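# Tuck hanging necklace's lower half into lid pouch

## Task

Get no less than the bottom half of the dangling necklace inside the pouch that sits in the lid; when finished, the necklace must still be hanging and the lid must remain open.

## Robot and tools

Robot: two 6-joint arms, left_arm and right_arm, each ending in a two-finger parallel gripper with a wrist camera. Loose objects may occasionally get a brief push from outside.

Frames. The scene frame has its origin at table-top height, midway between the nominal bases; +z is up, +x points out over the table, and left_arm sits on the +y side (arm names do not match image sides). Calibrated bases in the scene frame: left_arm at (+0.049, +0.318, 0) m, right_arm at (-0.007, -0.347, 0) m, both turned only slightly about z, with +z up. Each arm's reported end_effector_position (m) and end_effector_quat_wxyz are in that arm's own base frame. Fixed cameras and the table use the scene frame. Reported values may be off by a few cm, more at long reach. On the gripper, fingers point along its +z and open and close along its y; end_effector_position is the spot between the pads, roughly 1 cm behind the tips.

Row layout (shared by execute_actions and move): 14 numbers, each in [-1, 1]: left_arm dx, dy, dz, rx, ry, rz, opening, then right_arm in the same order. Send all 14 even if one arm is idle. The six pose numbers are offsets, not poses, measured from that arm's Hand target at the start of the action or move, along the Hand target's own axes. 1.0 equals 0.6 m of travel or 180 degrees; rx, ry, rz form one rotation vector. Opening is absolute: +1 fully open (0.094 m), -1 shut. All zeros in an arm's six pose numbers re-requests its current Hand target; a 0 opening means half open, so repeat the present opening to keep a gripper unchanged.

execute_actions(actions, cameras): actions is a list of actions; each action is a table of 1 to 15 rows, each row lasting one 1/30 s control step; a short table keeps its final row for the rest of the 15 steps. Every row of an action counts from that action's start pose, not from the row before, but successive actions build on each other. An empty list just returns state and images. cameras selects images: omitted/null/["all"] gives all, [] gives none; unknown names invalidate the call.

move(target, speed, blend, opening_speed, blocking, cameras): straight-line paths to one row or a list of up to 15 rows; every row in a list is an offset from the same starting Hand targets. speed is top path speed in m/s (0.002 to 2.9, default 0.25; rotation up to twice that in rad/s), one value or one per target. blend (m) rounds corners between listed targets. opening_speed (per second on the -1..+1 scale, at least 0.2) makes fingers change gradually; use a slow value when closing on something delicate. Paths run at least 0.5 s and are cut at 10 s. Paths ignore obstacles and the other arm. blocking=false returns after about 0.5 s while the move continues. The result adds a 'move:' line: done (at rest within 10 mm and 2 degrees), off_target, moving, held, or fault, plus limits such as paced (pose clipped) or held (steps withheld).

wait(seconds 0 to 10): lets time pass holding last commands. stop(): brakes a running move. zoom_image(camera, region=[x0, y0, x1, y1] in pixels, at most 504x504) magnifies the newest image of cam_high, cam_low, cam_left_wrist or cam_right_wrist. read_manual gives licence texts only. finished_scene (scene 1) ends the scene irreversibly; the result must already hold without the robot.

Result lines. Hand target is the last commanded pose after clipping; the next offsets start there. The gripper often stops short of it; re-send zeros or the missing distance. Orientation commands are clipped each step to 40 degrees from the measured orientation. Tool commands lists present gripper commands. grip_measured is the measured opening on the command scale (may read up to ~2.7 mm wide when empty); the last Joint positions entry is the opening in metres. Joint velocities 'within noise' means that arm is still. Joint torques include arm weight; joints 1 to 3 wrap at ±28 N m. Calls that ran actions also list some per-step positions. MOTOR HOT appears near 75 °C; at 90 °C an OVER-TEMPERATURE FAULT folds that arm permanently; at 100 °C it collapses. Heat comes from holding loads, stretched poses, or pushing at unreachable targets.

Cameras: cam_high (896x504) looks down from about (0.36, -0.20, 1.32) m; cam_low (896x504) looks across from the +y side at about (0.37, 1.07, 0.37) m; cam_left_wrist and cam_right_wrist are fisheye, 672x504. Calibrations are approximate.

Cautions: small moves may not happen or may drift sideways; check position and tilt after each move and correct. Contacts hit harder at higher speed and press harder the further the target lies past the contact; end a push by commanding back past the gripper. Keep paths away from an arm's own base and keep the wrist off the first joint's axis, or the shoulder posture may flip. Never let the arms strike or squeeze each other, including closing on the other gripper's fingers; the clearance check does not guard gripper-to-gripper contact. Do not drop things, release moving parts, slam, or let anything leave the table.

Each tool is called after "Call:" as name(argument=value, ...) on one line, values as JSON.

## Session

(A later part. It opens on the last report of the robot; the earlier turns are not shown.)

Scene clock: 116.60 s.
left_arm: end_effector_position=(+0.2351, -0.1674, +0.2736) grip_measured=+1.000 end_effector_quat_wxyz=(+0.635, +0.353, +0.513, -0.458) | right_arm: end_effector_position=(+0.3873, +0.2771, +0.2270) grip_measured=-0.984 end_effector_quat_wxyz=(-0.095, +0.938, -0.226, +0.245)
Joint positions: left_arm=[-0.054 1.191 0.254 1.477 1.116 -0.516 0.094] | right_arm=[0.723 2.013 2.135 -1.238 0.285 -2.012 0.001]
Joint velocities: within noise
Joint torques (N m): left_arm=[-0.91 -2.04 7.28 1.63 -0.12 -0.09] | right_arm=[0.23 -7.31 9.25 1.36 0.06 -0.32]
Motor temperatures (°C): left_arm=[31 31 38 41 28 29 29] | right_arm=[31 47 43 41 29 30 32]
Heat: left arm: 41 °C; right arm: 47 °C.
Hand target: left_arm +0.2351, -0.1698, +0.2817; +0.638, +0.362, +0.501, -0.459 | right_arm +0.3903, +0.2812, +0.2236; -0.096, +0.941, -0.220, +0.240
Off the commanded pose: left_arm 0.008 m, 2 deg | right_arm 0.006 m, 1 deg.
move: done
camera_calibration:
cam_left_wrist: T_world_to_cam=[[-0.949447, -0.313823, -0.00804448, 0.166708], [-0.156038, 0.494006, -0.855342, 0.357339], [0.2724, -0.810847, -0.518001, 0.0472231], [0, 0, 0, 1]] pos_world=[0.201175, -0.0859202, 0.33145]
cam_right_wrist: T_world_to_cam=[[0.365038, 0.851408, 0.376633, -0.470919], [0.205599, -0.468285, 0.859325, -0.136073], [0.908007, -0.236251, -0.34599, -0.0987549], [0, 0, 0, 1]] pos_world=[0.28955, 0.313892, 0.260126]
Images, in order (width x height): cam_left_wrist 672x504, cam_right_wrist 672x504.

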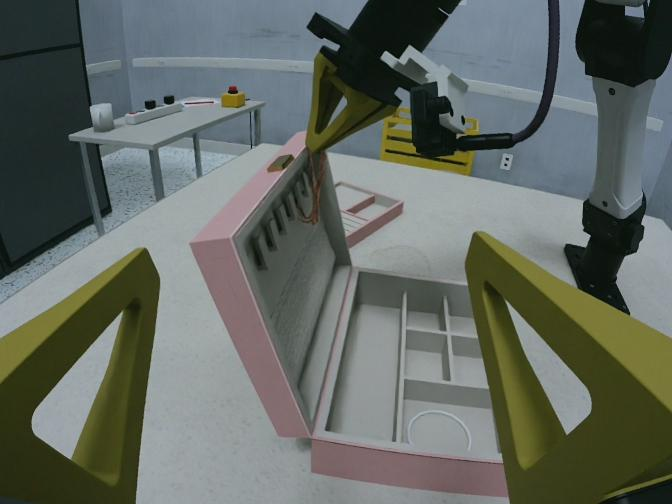

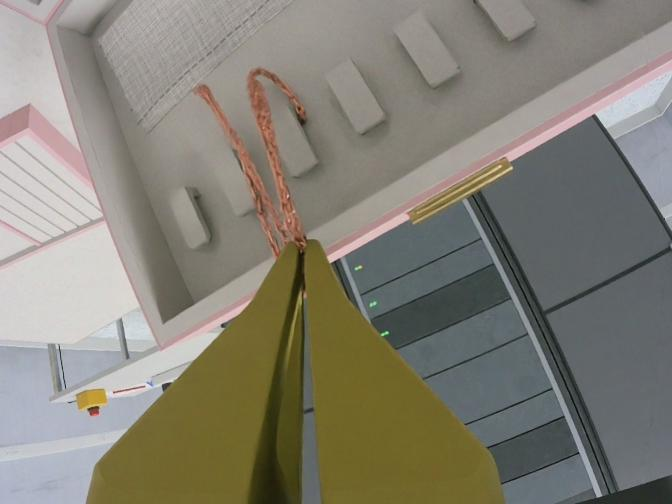

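Call:
move(target=[0,0,0,0,0,0,1, -0.01237,0.00867,0.02112,0,0,0,-1], speed=0.25, cameras=["cam_left_wrist","cam_right_wrist"])

Call:
zoom_image(camera="cam_right_wrist", region=[180, 30, 280, 120])

Call:
zoom_image(camera="cam_left_wrist", region=[280, 115, 350, 255])

Scene clock: 118.60 s.
left_arm: end_effector_position=(+0.2351, -0.1674, +0.2736) grip_measured=+1.000 end_effector_quat_wxyz=(+0.635, +0.353, +0.513, -0.458) | right_arm: end_effector_position=(+0.3876, +0.2780, +0.2061) grip_measured=-0.984 end_effector_quat_wxyz=(-0.086, +0.941, -0.225, +0.237)
Joint positions: left_arm=[-0.054 1.191 0.254 1.477 1.116 -0.516 0.094] | right_arm=[0.723 2.013 2.059 -1.187 0.283 -2.012 0.001]
Joint velocities: within noise
Joint torques (N m): left_arm=[-0.88 -2.14 7.32 1.67 -0.19 -0.13] | right_arm=[0.34 -9.8 6.32 1.55 0.11 -0.28]
Motor temperatures (°C): left_arm=[31 31 38 41 28 29 29] | right_arm=[31 47 43 41 29 30 32]
Heat: left arm: 41 °C; right arm: 47 °C.
Hand target: left_arm +0.2351, -0.1698, +0.2817; +0.638, +0.362, +0.501, -0.459 | right_arm +0.3888, +0.2811, +0.2082; -0.096, +0.941, -0.220, +0.240
Off the commanded pose: left_arm 0.008 m, 2 deg | right_arm 0.004 m, 1 deg.
move: done
camera_calibration:
cam_left_wrist: T_world_to_cam=[[-0.949447, -0.313823, -0.00804448, 0.166708], [-0.156038, 0.494006, -0.855342, 0.357339], [0.2724, -0.810847, -0.518001, 0.0472231], [0, 0, 0, 1]] pos_world=[0.201175, -0.0859202, 0.33145]
cam_right_wrist: T_world_to_cam=[[0.371094, 0.857656, 0.35597, -0.463675], [0.223559, -0.454583, 0.862192, -0.129122], [0.901283, -0.240374, -0.360429, -0.0992574], [0, 0, 0, 1]] pos_world=[0.290392, 0.315119, 0.240607]
Images, in order (width x height): cam_left_wrist 672x504, cam_right_wrist 672x504.

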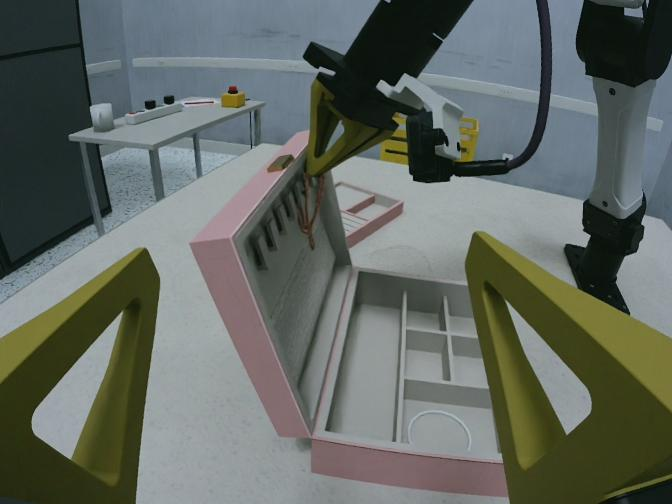

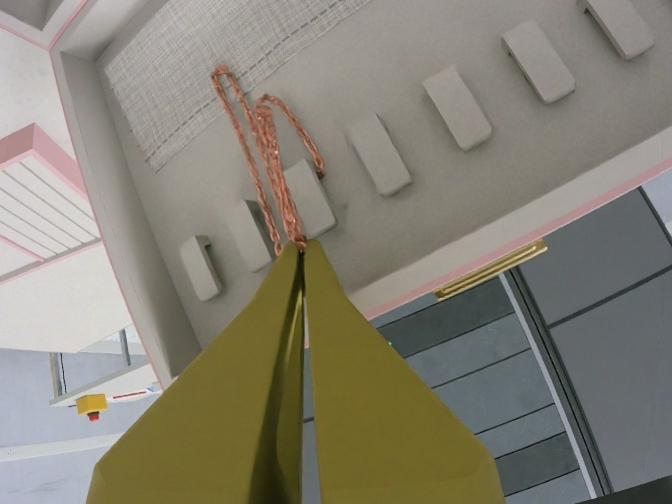

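Scaled by 5.040 from the camera's 672x504 image, which has a finer 960x720 frame.

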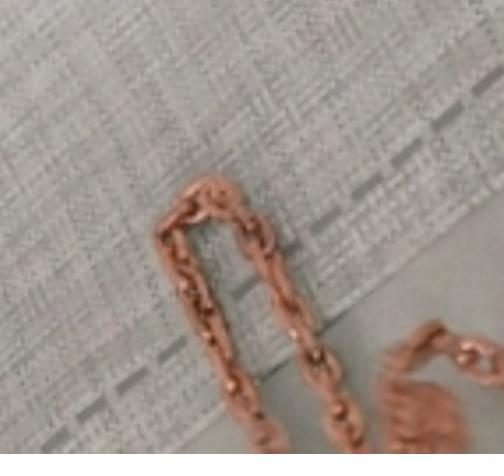

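Scaled by 3.600 from the camera's 672x504 image, which has a finer 960x720 frame.

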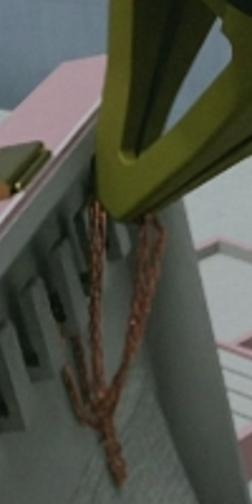

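Call:
zoom_image(camera="cam_right_wrist", region=[40, 0, 240, 180])

Call:
zoom_image(camera="cam_right_wrist", region=[140, 180, 300, 320])

Scaled by 2.520 from the camera's 672x504 image, which has a finer 960x720 frame.

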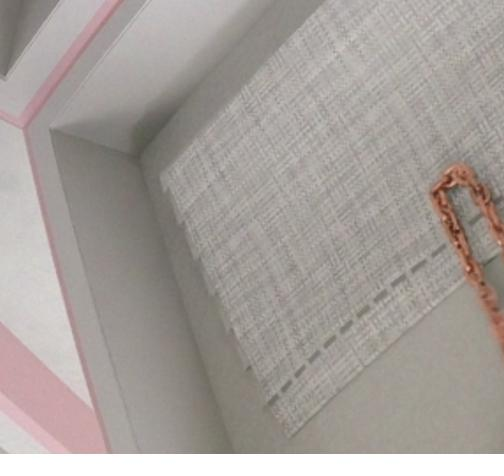

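Scaled by 3.150 from the camera's 672x504 image, which has a finer 960x720 frame.

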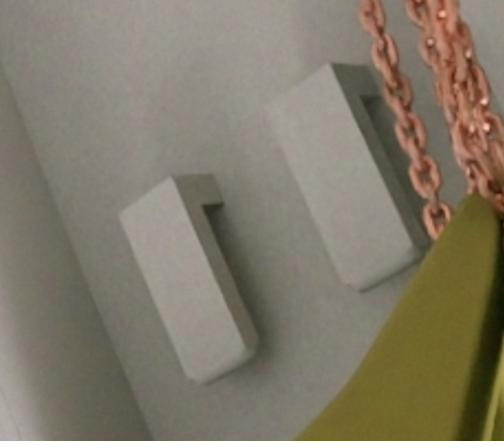

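Call:
zoom_image(camera="cam_left_wrist", region=[290, 200, 340, 260])

Call:
zoom_image(camera="cam_left_wrist", region=[270, 200, 350, 300])

Scaled by 8.400 from the camera's 672x504 image, which has a finer 960x720 frame.

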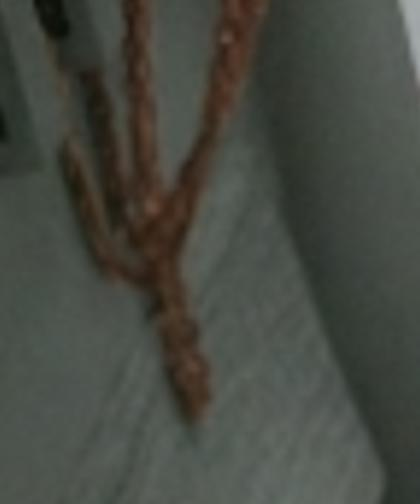

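Scaled by 5.040 from the camera's 672x504 image, which has a finer 960x720 frame.

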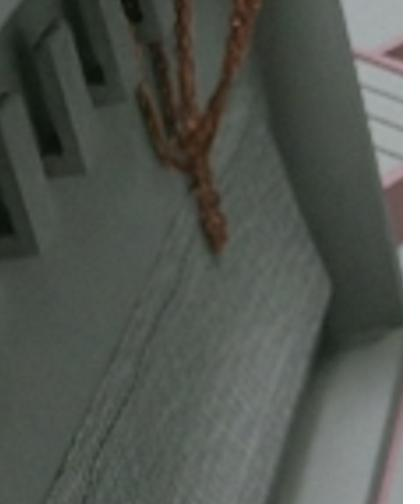

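Call:
wait(seconds=0)

Scene clock: 123.27 s.
left_arm: end_effector_position=(+0.2351, -0.1674, +0.2736) grip_measured=+1.000 end_effector_quat_wxyz=(+0.635, +0.353, +0.513, -0.458) | right_arm: end_effector_position=(+0.3876, +0.2782, +0.2061) grip_measured=-0.984 end_effector_quat_wxyz=(-0.087, +0.941, -0.225, +0.237)
Joint positions: left_arm=[-0.054 1.191 0.254 1.477 1.116 -0.516 0.094] | right_arm=[0.723 2.013 2.059 -1.186 0.282 -2.012 0.001]
Joint velocities: within noise
Joint torques (N m): left_arm=[-0.95 -2.06 7.36 1.69 -0.15 -0.11] | right_arm=[0.32 -9.78 6.28 1.57 0.1 -0.28]
Motor temperatures (°C): left_arm=[31 31 38 41 28 29 29] | right_arm=[31 47 43 41 29 30 32]
Heat: left arm: 41 °C; right arm: 47 °C.
Hand target: left_arm +0.2351, -0.1698, +0.2817; +0.638, +0.362, +0.501, -0.459 | right_arm +0.3887, +0.2810, +0.2082; -0.096, +0.941, -0.220, +0.240
Tool commands: left_gripper/opening=+1.0 right_gripper/opening=-1.0
Off the commanded pose: left_arm 0.008 m, 2 deg | right_arm 0.004 m, 1 deg.
camera_calibration:
cam_left_wrist: T_world_to_cam=[[-0.949447, -0.313823, -0.00804448, 0.166708], [-0.156038, 0.494006, -0.855342, 0.357339], [0.2724, -0.810847, -0.518001, 0.0472231], [0, 0, 0, 1]] pos_world=[0.201175, -0.0859202, 0.33145]
cam_right_wrist: T_world_to_cam=[[0.370871, 0.857423, 0.356764, -0.463811], [0.223343, -0.455234, 0.861905, -0.12874], [0.901428, -0.239975, -0.360333, -0.0994246], [0, 0, 0, 1]] pos_world=[0.290391, 0.315216, 0.240606]

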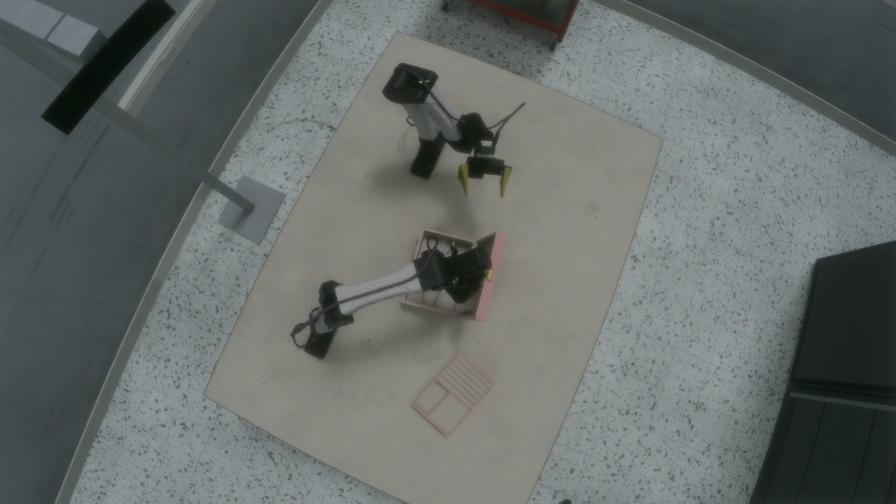

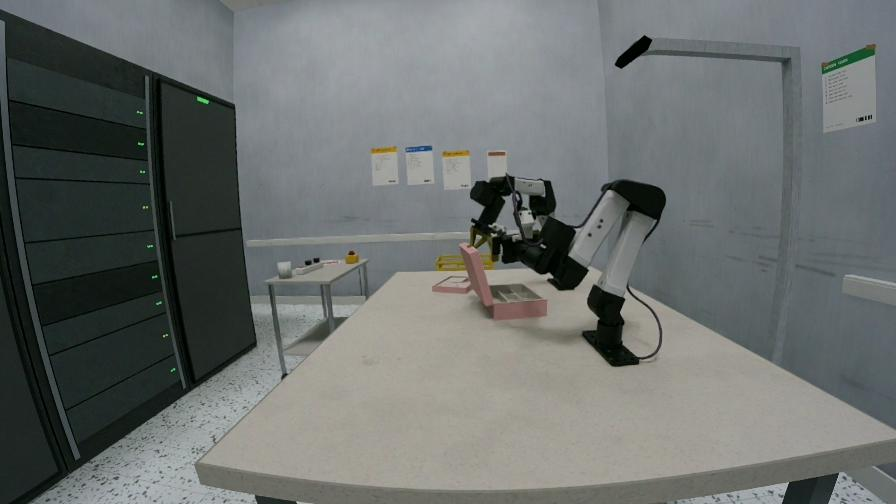

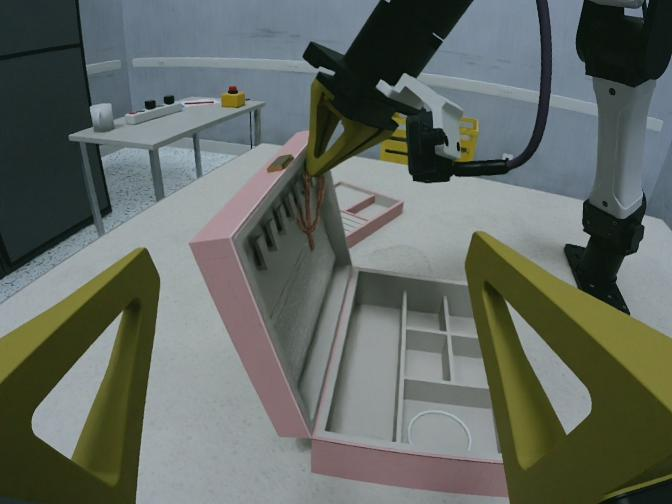

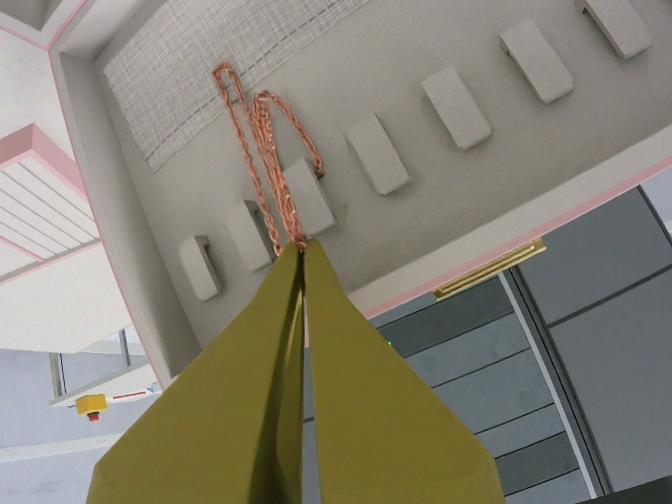

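Call:
zoom_image(camera="cam_right_wrist", region=[90, 20, 390, 245])

Call:
zoom_image(camera="cam_left_wrist", region=[230, 130, 370, 260])

Scaled by 1.680 from the camera's 672x504 image, which has a finer 960x720 frame.

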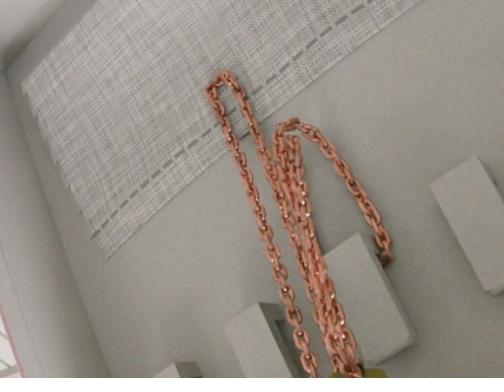

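Scaled by 3.600 from the camera's 672x504 image, which has a finer 960x720 frame.

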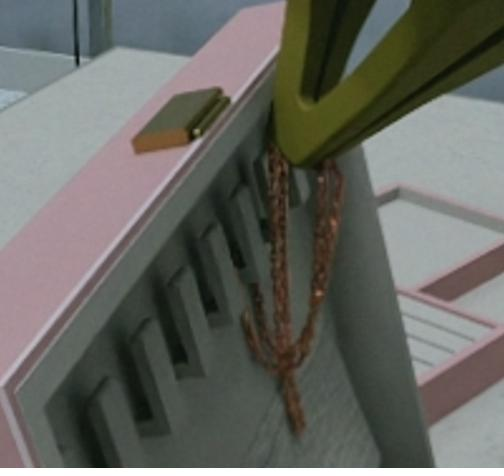

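Call:
zoom_image(camera="cam_left_wrist", region=[250, 215, 340, 290])

Call:
zoom_image(camera="cam_left_wrist", region=[260, 260, 350, 420])

Scaled by 5.600 from the camera's 672x504 image, which has a finer 960x720 frame.

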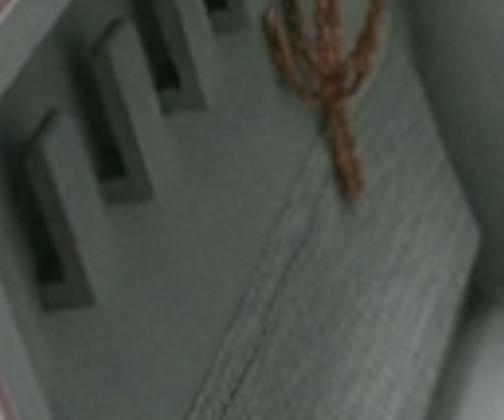

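Scaled by 3.150 from the camera's 672x504 image, which has a finer 960x720 frame.

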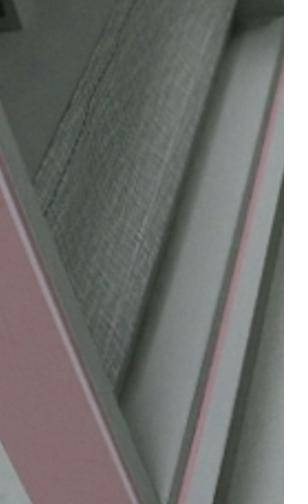

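Call:
zoom_image(camera="cam_left_wrist", region=[300, 200, 360, 275])

Call:
zoom_image(camera="cam_right_wrist", region=[60, 0, 260, 180])

Scaled by 6.720 from the camera's 672x504 image, which has a finer 960x720 frame.

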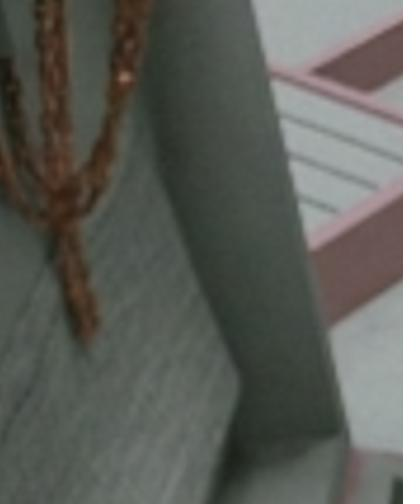

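Scaled by 2.520 from the camera's 672x504 image, which has a finer 960x720 frame.

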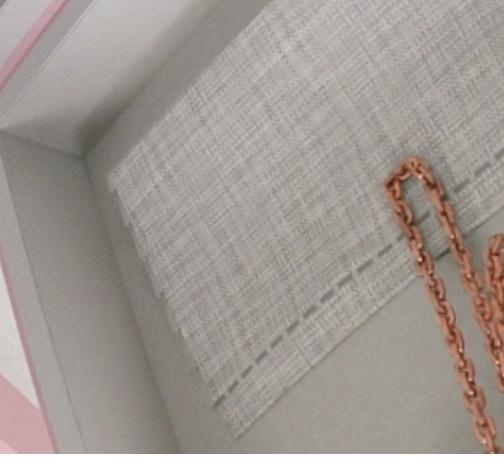

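Call:
zoom_image(camera="cam_right_wrist", region=[130, 100, 230, 180])

Call:
zoom_image(camera="cam_right_wrist", region=[280, 0, 380, 80])

Call:
zoom_image(camera="cam_left_wrist", region=[250, 270, 310, 340])

Scaled by 5.040 from the camera's 672x504 image, which has a finer 960x720 frame.

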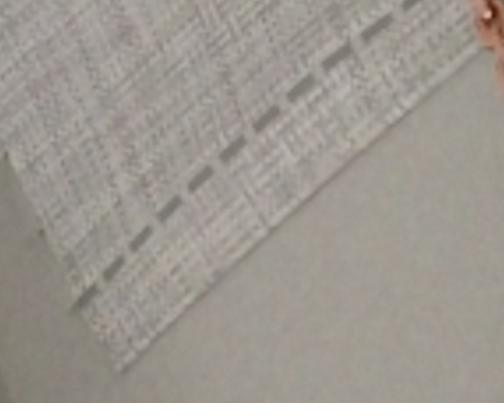

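Scaled by 5.040 from the camera's 672x504 image, which has a finer 960x720 frame.

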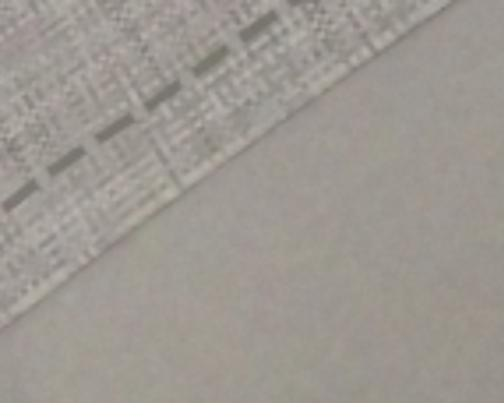

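Scaled by 7.200 from the camera's 672x504 image, which has a finer 960x720 frame.

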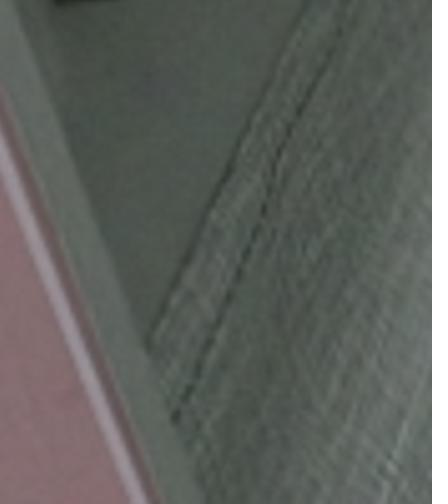

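Call:
zoom_image(camera="cam_left_wrist", region=[280, 205, 330, 265])

Scaled by 8.400 from the camera's 672x504 image, which has a finer 960x720 frame.

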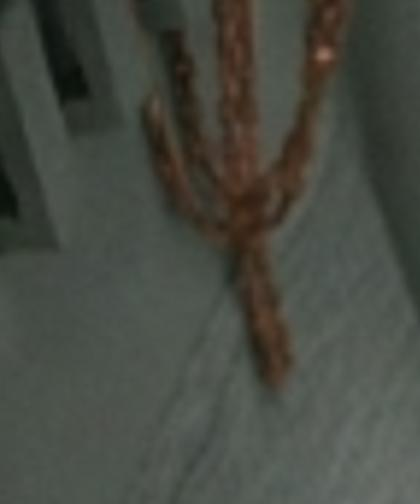

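Call:
move(target=[[0.2140, -0.0830, 0.0935, -0.0311, 0.0516, 0.0501, -0.45, 0.0216, -0.0151, -0.0656, 0, 0, 0, -1], [0.2875, -0.1053, 0.2198, -0.1294, 0.2150, 0.2088, -0.45, 0.0216, -0.0151, -0.0656, 0, 0, 0, -1], [0.3140, -0.1550, 0.2940, -0.2588, 0.4299, 0.4175, -0.45, 0.0216, -0.0151, -0.0656, 0, 0, 0, -1]], speed=0.25, blend=[0.02, 0.02, 0])

Scene clock: 143.87 s.
left_arm: end_effector_position=(+0.2175, -0.3990, +0.1387) grip_measured=-0.448 end_effector_quat_wxyz=(+0.419, +0.508, +0.573, +0.488) | right_arm: end_effector_position=(+0.3826, +0.2766, +0.2555) grip_measured=-0.984 end_effector_quat_wxyz=(-0.102, +0.937, -0.224, +0.246)
Joint positions: left_arm=[-1.453 2.275 1.744 -1.145 -1.395 -0.091 0.026] | right_arm=[0.727 2.045 2.305 -1.364 0.28 -2.012 0.001]
Joint velocities: within noise
Joint torques (N m): left_arm=[-0.68 -11.82 7.36 0.03 -0.47 -0.19] | right_arm=[0.65 -7.2 8.76 1.28 0.15 -0.19]
Motor temperatures (°C): left_arm=[31 32 38 41 28 29 29] | right_arm=[31 46 43 41 29 30 32]
Heat: left arm: 41 °C; right arm: 46 °C.
Hand target: left_arm +0.2154, -0.4041, +0.1402; +0.423, +0.504, +0.577, +0.484 | right_arm +0.3829, +0.2802, +0.2502; -0.096, +0.941, -0.220, +0.240
Off the commanded pose: left_arm 0.006 m, 1 deg | right_arm 0.006 m, 1 deg.
move: done
camera_calibration:
cam_left_wrist: T_world_to_cam=[[-0.20189, 0.0137857, -0.979311, 0.179132], [-0.769396, 0.616477, 0.167293, 0.39405], [0.606029, 0.787252, -0.113854, 0.303273], [0, 0, 0, 1]] pos_world=[0.155553, -0.484144, 0.144033]
cam_right_wrist: T_world_to_cam=[[0.357283, 0.849748, 0.387655, -0.478838], [0.203686, -0.475948, 0.855561, -0.156093], [0.911516, -0.226717, -0.34313, -0.089365], [0, 0, 0, 1]] pos_world=[0.284332, 0.312339, 0.288508]

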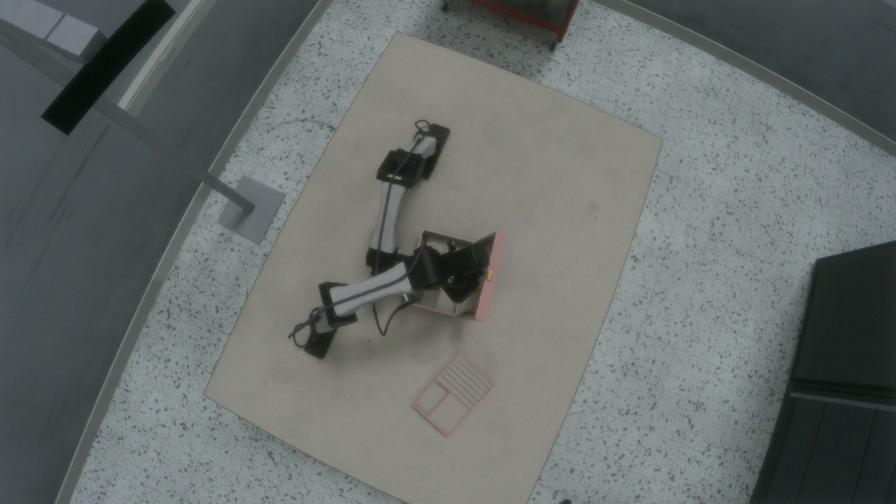

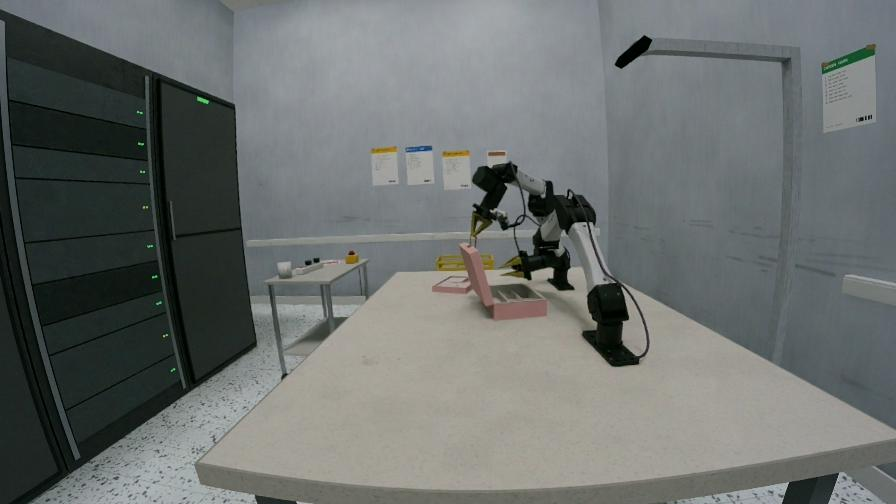

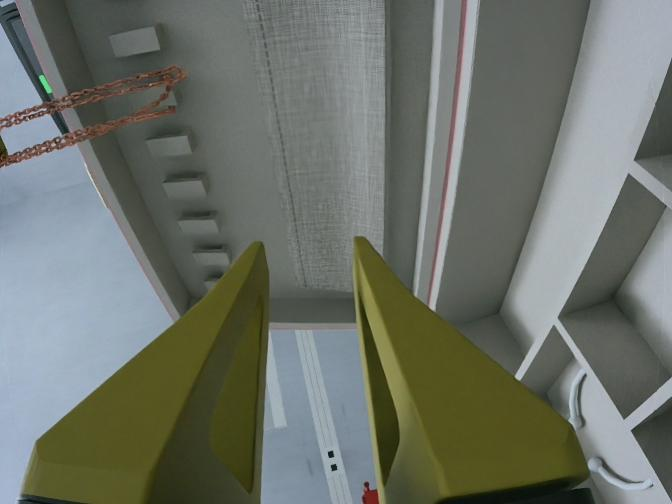

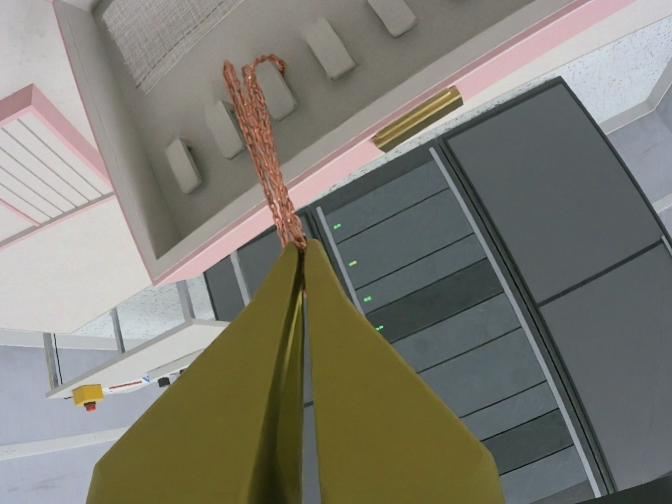

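Call:
zoom_image(camera="cam_left_wrist", region=[150, 0, 420, 180])

Call:
zoom_image(camera="cam_left_wrist", region=[200, 170, 400, 330])

Scaled by 1.867 from the camera's 672x504 image, which has a finer 960x720 frame.

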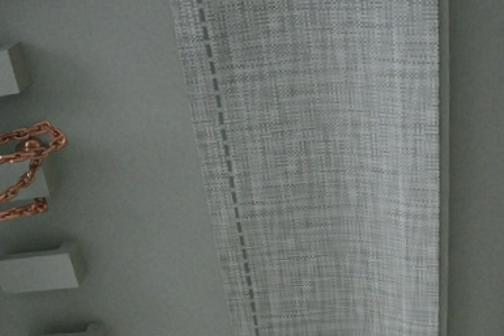

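Scaled by 2.520 from the camera's 672x504 image, which has a finer 960x720 frame.

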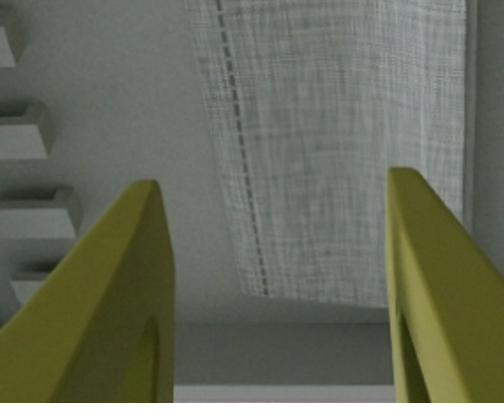

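Call:
move(target=[-0.0405, 0.0217, 0.0847, 0, 0, 0, -0.45, 0, 0, 0, 0, 0, 0, -1], speed=0.12)

Call:
zoom_image(camera="cam_left_wrist", region=[150, 60, 450, 285])

Scene clock: 149.13 s.
left_arm: end_effector_position=(+0.2709, -0.4208, +0.1222) grip_measured=-0.448 end_effector_quat_wxyz=(+0.404, +0.514, +0.569, +0.499) | right_arm: end_effector_position=(+0.3826, +0.2766, +0.2555) grip_measured=-0.984 end_effector_quat_wxyz=(-0.102, +0.937, -0.224, +0.246)
Joint positions: left_arm=[-1.343 2.295 1.689 -0.573 -1.38 0.452 0.026] | right_arm=[0.727 2.045 2.305 -1.364 0.28 -2.012 0.001]
Joint velocities: within noise
Joint torques (N m): left_arm=[-0.21 -18.52 5.18 1.12 -0.4 0.05] | right_arm=[0.66 -7.21 8.76 1.28 0.15 -0.2]
Motor temperatures (°C): left_arm=[31 35 38 40 28 29 29] | right_arm=[31 46 43 41 29 30 32]
Heat: left arm: 40 °C; right arm: 46 °C.
Hand target: left_arm +0.2705, -0.4211, +0.1443; +0.423, +0.504, +0.577, +0.484 | right_arm +0.3829, +0.2802, +0.2502; -0.096, +0.941, -0.220, +0.240
Off the commanded pose: left_arm 0.022 m, 3 deg | right_arm 0.006 m, 1 deg.
move: off_target (left_arm)
camera_calibration:
cam_left_wrist: T_world_to_cam=[[-0.209075, 0.0474517, -0.976748, 0.189872], [-0.775183, 0.600849, 0.19512, 0.443025], [0.596137, 0.797953, -0.088839, 0.290371], [0, 0, 0, 1]] pos_world=[0.210021, -0.506903, 0.12481]
cam_right_wrist: T_world_to_cam=[[0.357283, 0.849748, 0.387655, -0.478838], [0.203686, -0.475948, 0.855561, -0.156093], [0.911516, -0.226717, -0.34313, -0.089365], [0, 0, 0, 1]] pos_world=[0.284332, 0.312339, 0.288508]

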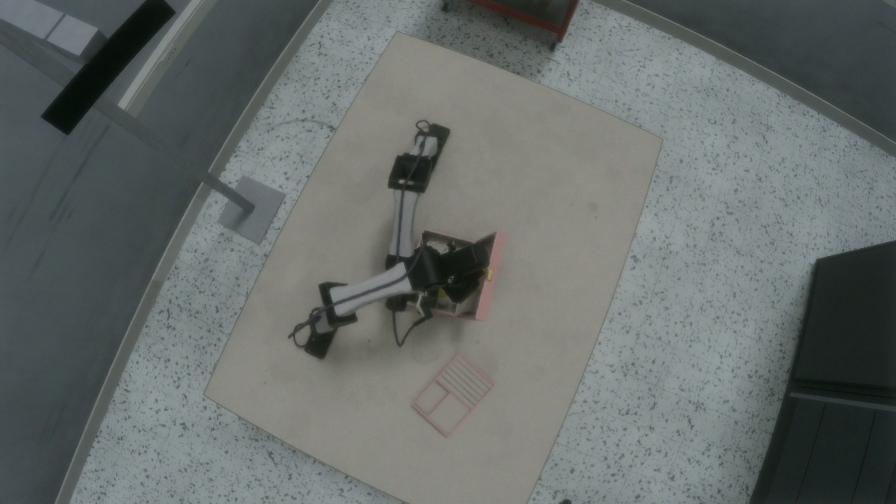

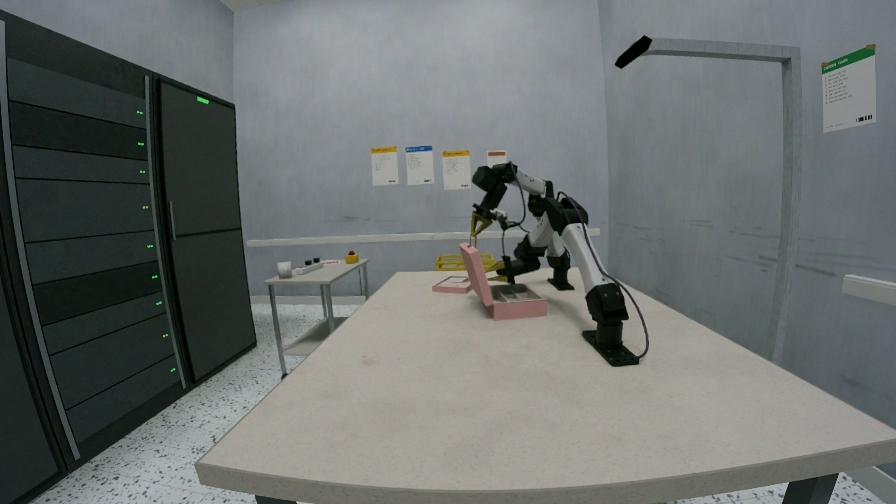

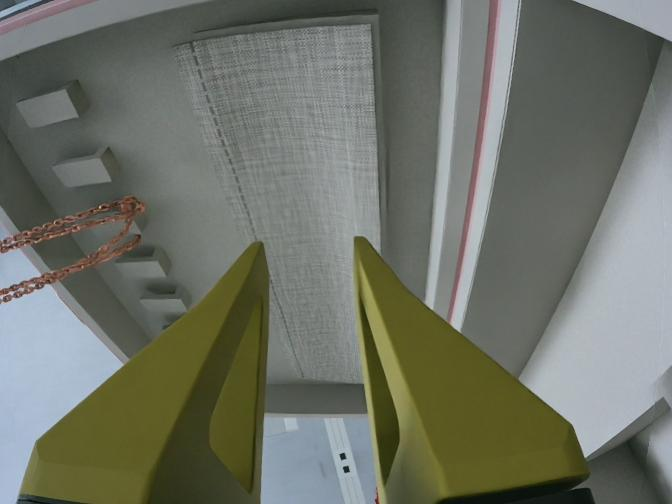

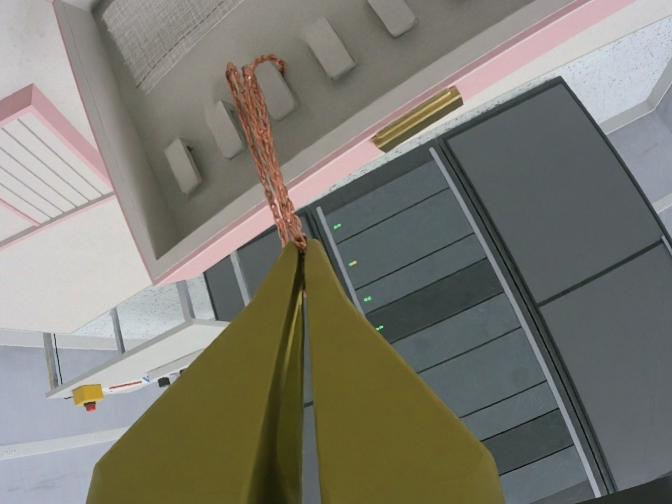

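Scaled by 1.680 from the camera's 672x504 image, which has a finer 960x720 frame.

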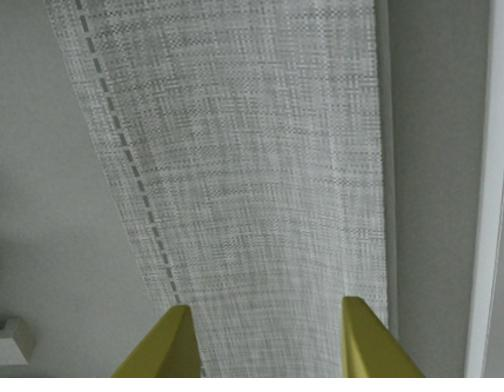

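Call:
zoom_image(camera="cam_left_wrist", region=[160, 0, 300, 105])

Call:
zoom_image(camera="cam_left_wrist", region=[280, 0, 420, 105])

Scaled by 3.600 from the camera's 672x504 image, which has a finer 960x720 frame.

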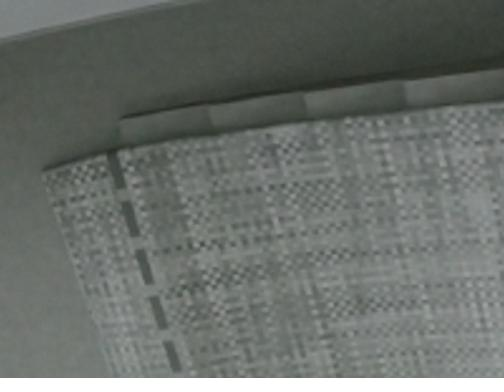

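Scaled by 3.600 from the camera's 672x504 image, which has a finer 960x720 frame.

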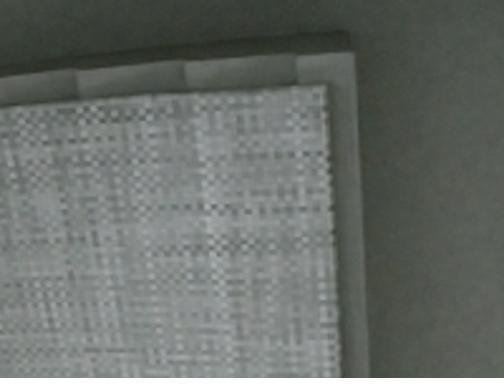

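Call:
zoom_image(camera="cam_left_wrist", region=[40, 150, 200, 300])

Call:
zoom_image(camera="cam_right_wrist", region=[180, 20, 330, 140])

Scaled by 3.150 from the camera's 672x504 image, which has a finer 960x720 frame.

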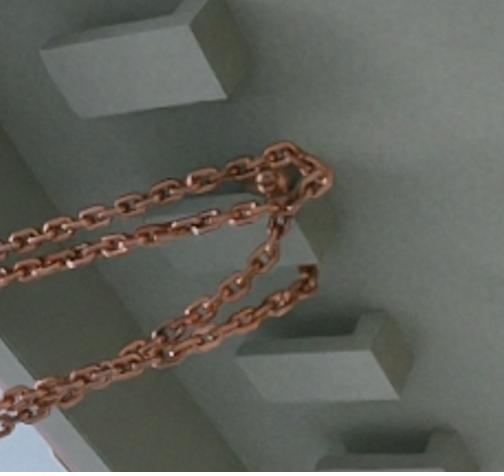

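Scaled by 3.360 from the camera's 672x504 image, which has a finer 960x720 frame.

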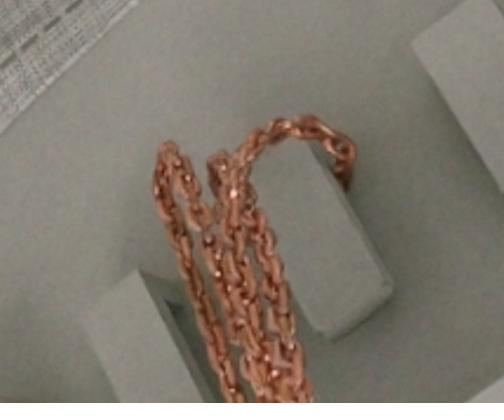

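Call:
move(target=[0.0045, 0.0573, 0.0115, -0.0556, 0, 0, -1, 0, 0, 0, 0, 0, 0, -1], speed=0.12, cameras=["cam_left_wrist", "cam_right_wrist"])

Scene clock: 156.73 s.
left_arm: end_effector_position=(+0.2805, -0.4214, +0.1522) grip_measured=-0.989 end_effector_quat_wxyz=(+0.425, +0.481, +0.546, +0.539) | right_arm: end_effector_position=(+0.3826, +0.2766, +0.2555) grip_measured=-0.984 end_effector_quat_wxyz=(-0.102, +0.937, -0.224, +0.246)
Joint positions: left_arm=[-1.329 2.241 1.562 -0.085 -1.486 0.863 0.001] | right_arm=[0.727 2.045 2.305 -1.364 0.28 -2.012 0.001]
Joint velocities: within noise
Joint torques (N m): left_arm=[0.34 -18.26 5.35 1.58 -0.46 0.07] | right_arm=[0.65 -7.2 8.73 1.28 0.16 -0.2]
Motor temperatures (°C): left_arm=[31 45 38 40 28 29 29] | right_arm=[31 45 44 41 29 30 32]
Heat: left arm: 45 °C; right arm: 45 °C.
Hand target: left_arm +0.2829, -0.4166, +0.1769; +0.465, +0.465, +0.533, +0.533 | right_arm +0.3829, +0.2802, +0.2502; -0.096, +0.941, -0.220, +0.240
Off the commanded pose: left_arm 0.025 m, 5 deg | right_arm 0.006 m, 1 deg.
move: off_target (left_arm)
camera_calibration:
cam_left_wrist: T_world_to_cam=[[-0.0960933, 0.0629053, -0.993383, 0.198538], [-0.808647, 0.576993, 0.114761, 0.456501], [0.580394, 0.814323, -0.00457697, 0.286246], [0, 0, 0, 1]] pos_world=[0.222091, -0.508983, 0.146146]
cam_right_wrist: T_world_to_cam=[[0.357283, 0.849748, 0.387655, -0.478838], [0.203686, -0.475948, 0.855561, -0.156093], [0.911516, -0.226717, -0.34313, -0.089365], [0, 0, 0, 1]] pos_world=[0.284332, 0.312339, 0.288508]
Images, in order (width x height): cam_left_wrist 672x504, cam_right_wrist 672x504.

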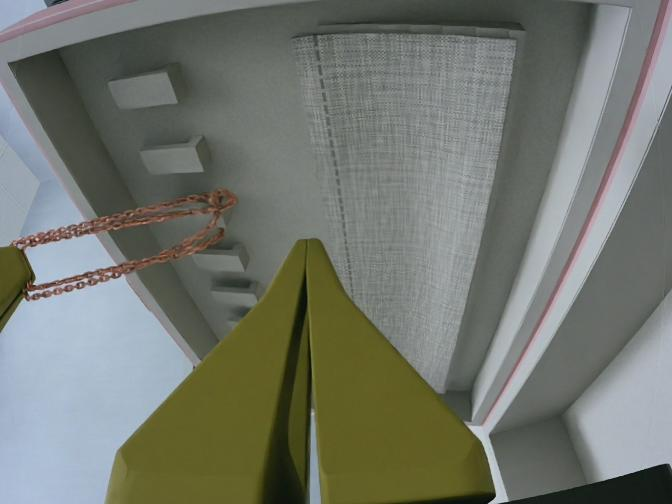

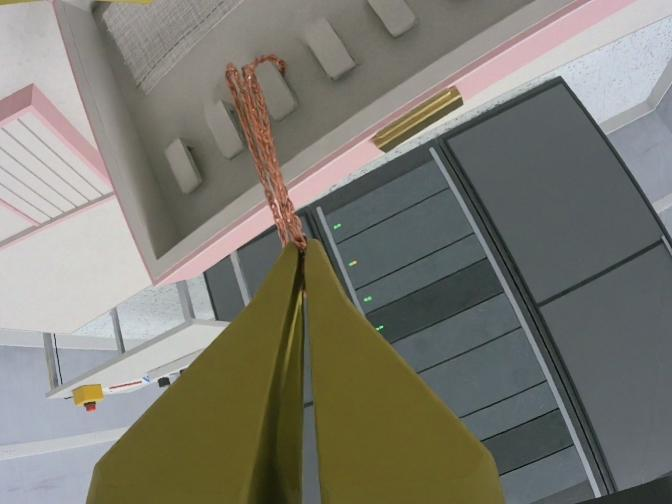

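Call:
move(target=[0.0033, 0.02, 0, 0, 0, 0, -1, -0.0073, 0.0052, 0.0290, 0, 0, 0, -1], speed=0.1, cameras=["cam_left_wrist", "cam_right_wrist"])

Call:
zoom_image(camera="cam_left_wrist", region=[180, 100, 400, 280])

Scene clock: 159.40 s.
left_arm: end_effector_position=(+0.2797, -0.4187, +0.1655) grip_measured=-0.989 end_effector_quat_wxyz=(+0.434, +0.483, +0.536, +0.539) | right_arm: end_effector_position=(+0.3869, +0.2805, +0.2330) grip_measured=-0.984 end_effector_quat_wxyz=(-0.094, +0.940, -0.223, +0.241)
Joint positions: left_arm=[-1.329 2.189 1.44 0.283 -1.479 1.162 0.001] | right_arm=[0.727 2.045 2.214 -1.293 0.28 -2.012 0.001]
Joint velocities: within noise
Joint torques (N m): left_arm=[0.5 -17.81 5.15 1.8 -0.21 0.07] | right_arm=[0.2 -9.55 6.01 1.47 0.13 -0.26]
Motor temperatures (°C): left_arm=[31 48 38 40 28 29 29] | right_arm=[31 45 43 41 29 30 32]
Heat: left arm: 48 °C; right arm: 45 °C.
Hand target: left_arm +0.2826, -0.4147, +0.1888; +0.465, +0.465, +0.533, +0.533 | right_arm +0.3869, +0.2807, +0.2324; -0.096, +0.941, -0.220, +0.240
Off the commanded pose: left_arm 0.024 m, 4 deg | right_arm 0.001 m, 0 deg.
move: off_target (left_arm)
camera_calibration:
cam_left_wrist: T_world_to_cam=[[-0.0777822, 0.0684832, -0.994615, 0.208864], [-0.798197, 0.593476, 0.103285, 0.458615], [0.597354, 0.801933, 0.00850123, 0.272465], [0, 0, 0, 1]] pos_world=[0.219553, -0.50498, 0.158055]
cam_right_wrist: T_world_to_cam=[[0.362751, 0.85467, 0.371419, -0.474658], [0.216108, -0.464854, 0.858608, -0.14442], [0.906482, -0.231194, -0.353327, -0.094619], [0, 0, 0, 1]] pos_world=[0.289163, 0.316667, 0.266866]
Images, in order (width x height): cam_left_wrist 672x504, cam_right_wrist 672x504.

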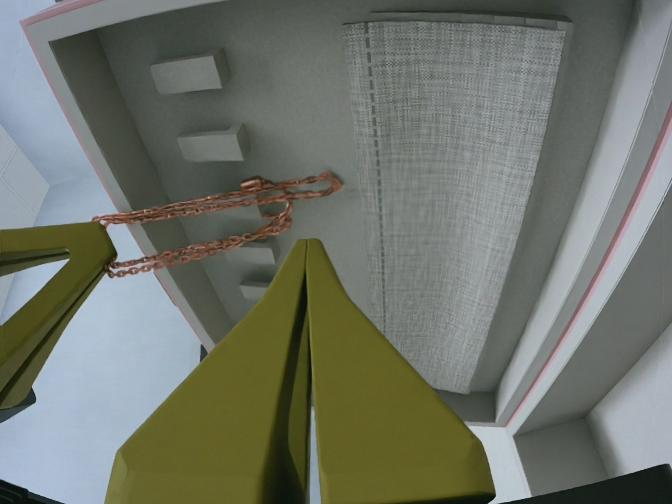

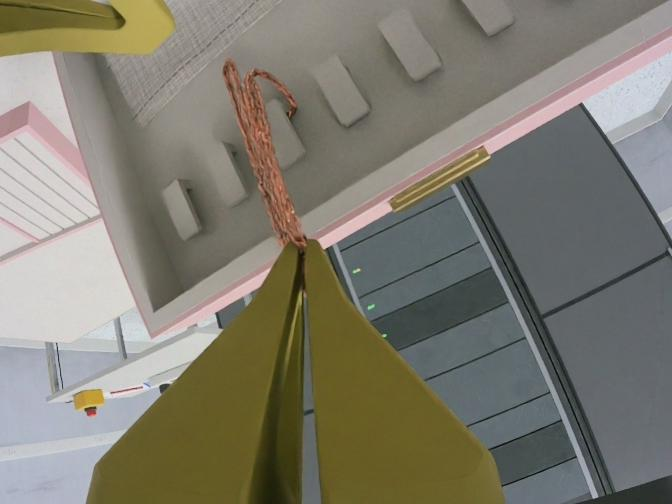

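Scaled by 2.291 from the camera's 672x504 image, which has a finer 960x720 frame.

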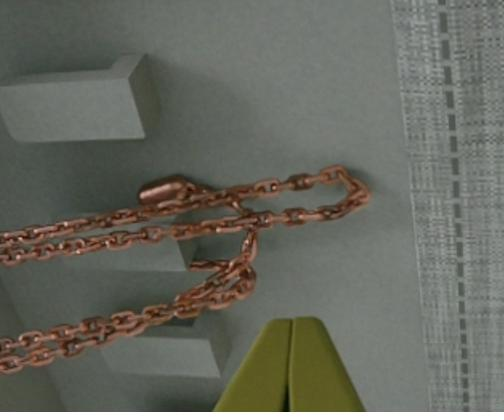

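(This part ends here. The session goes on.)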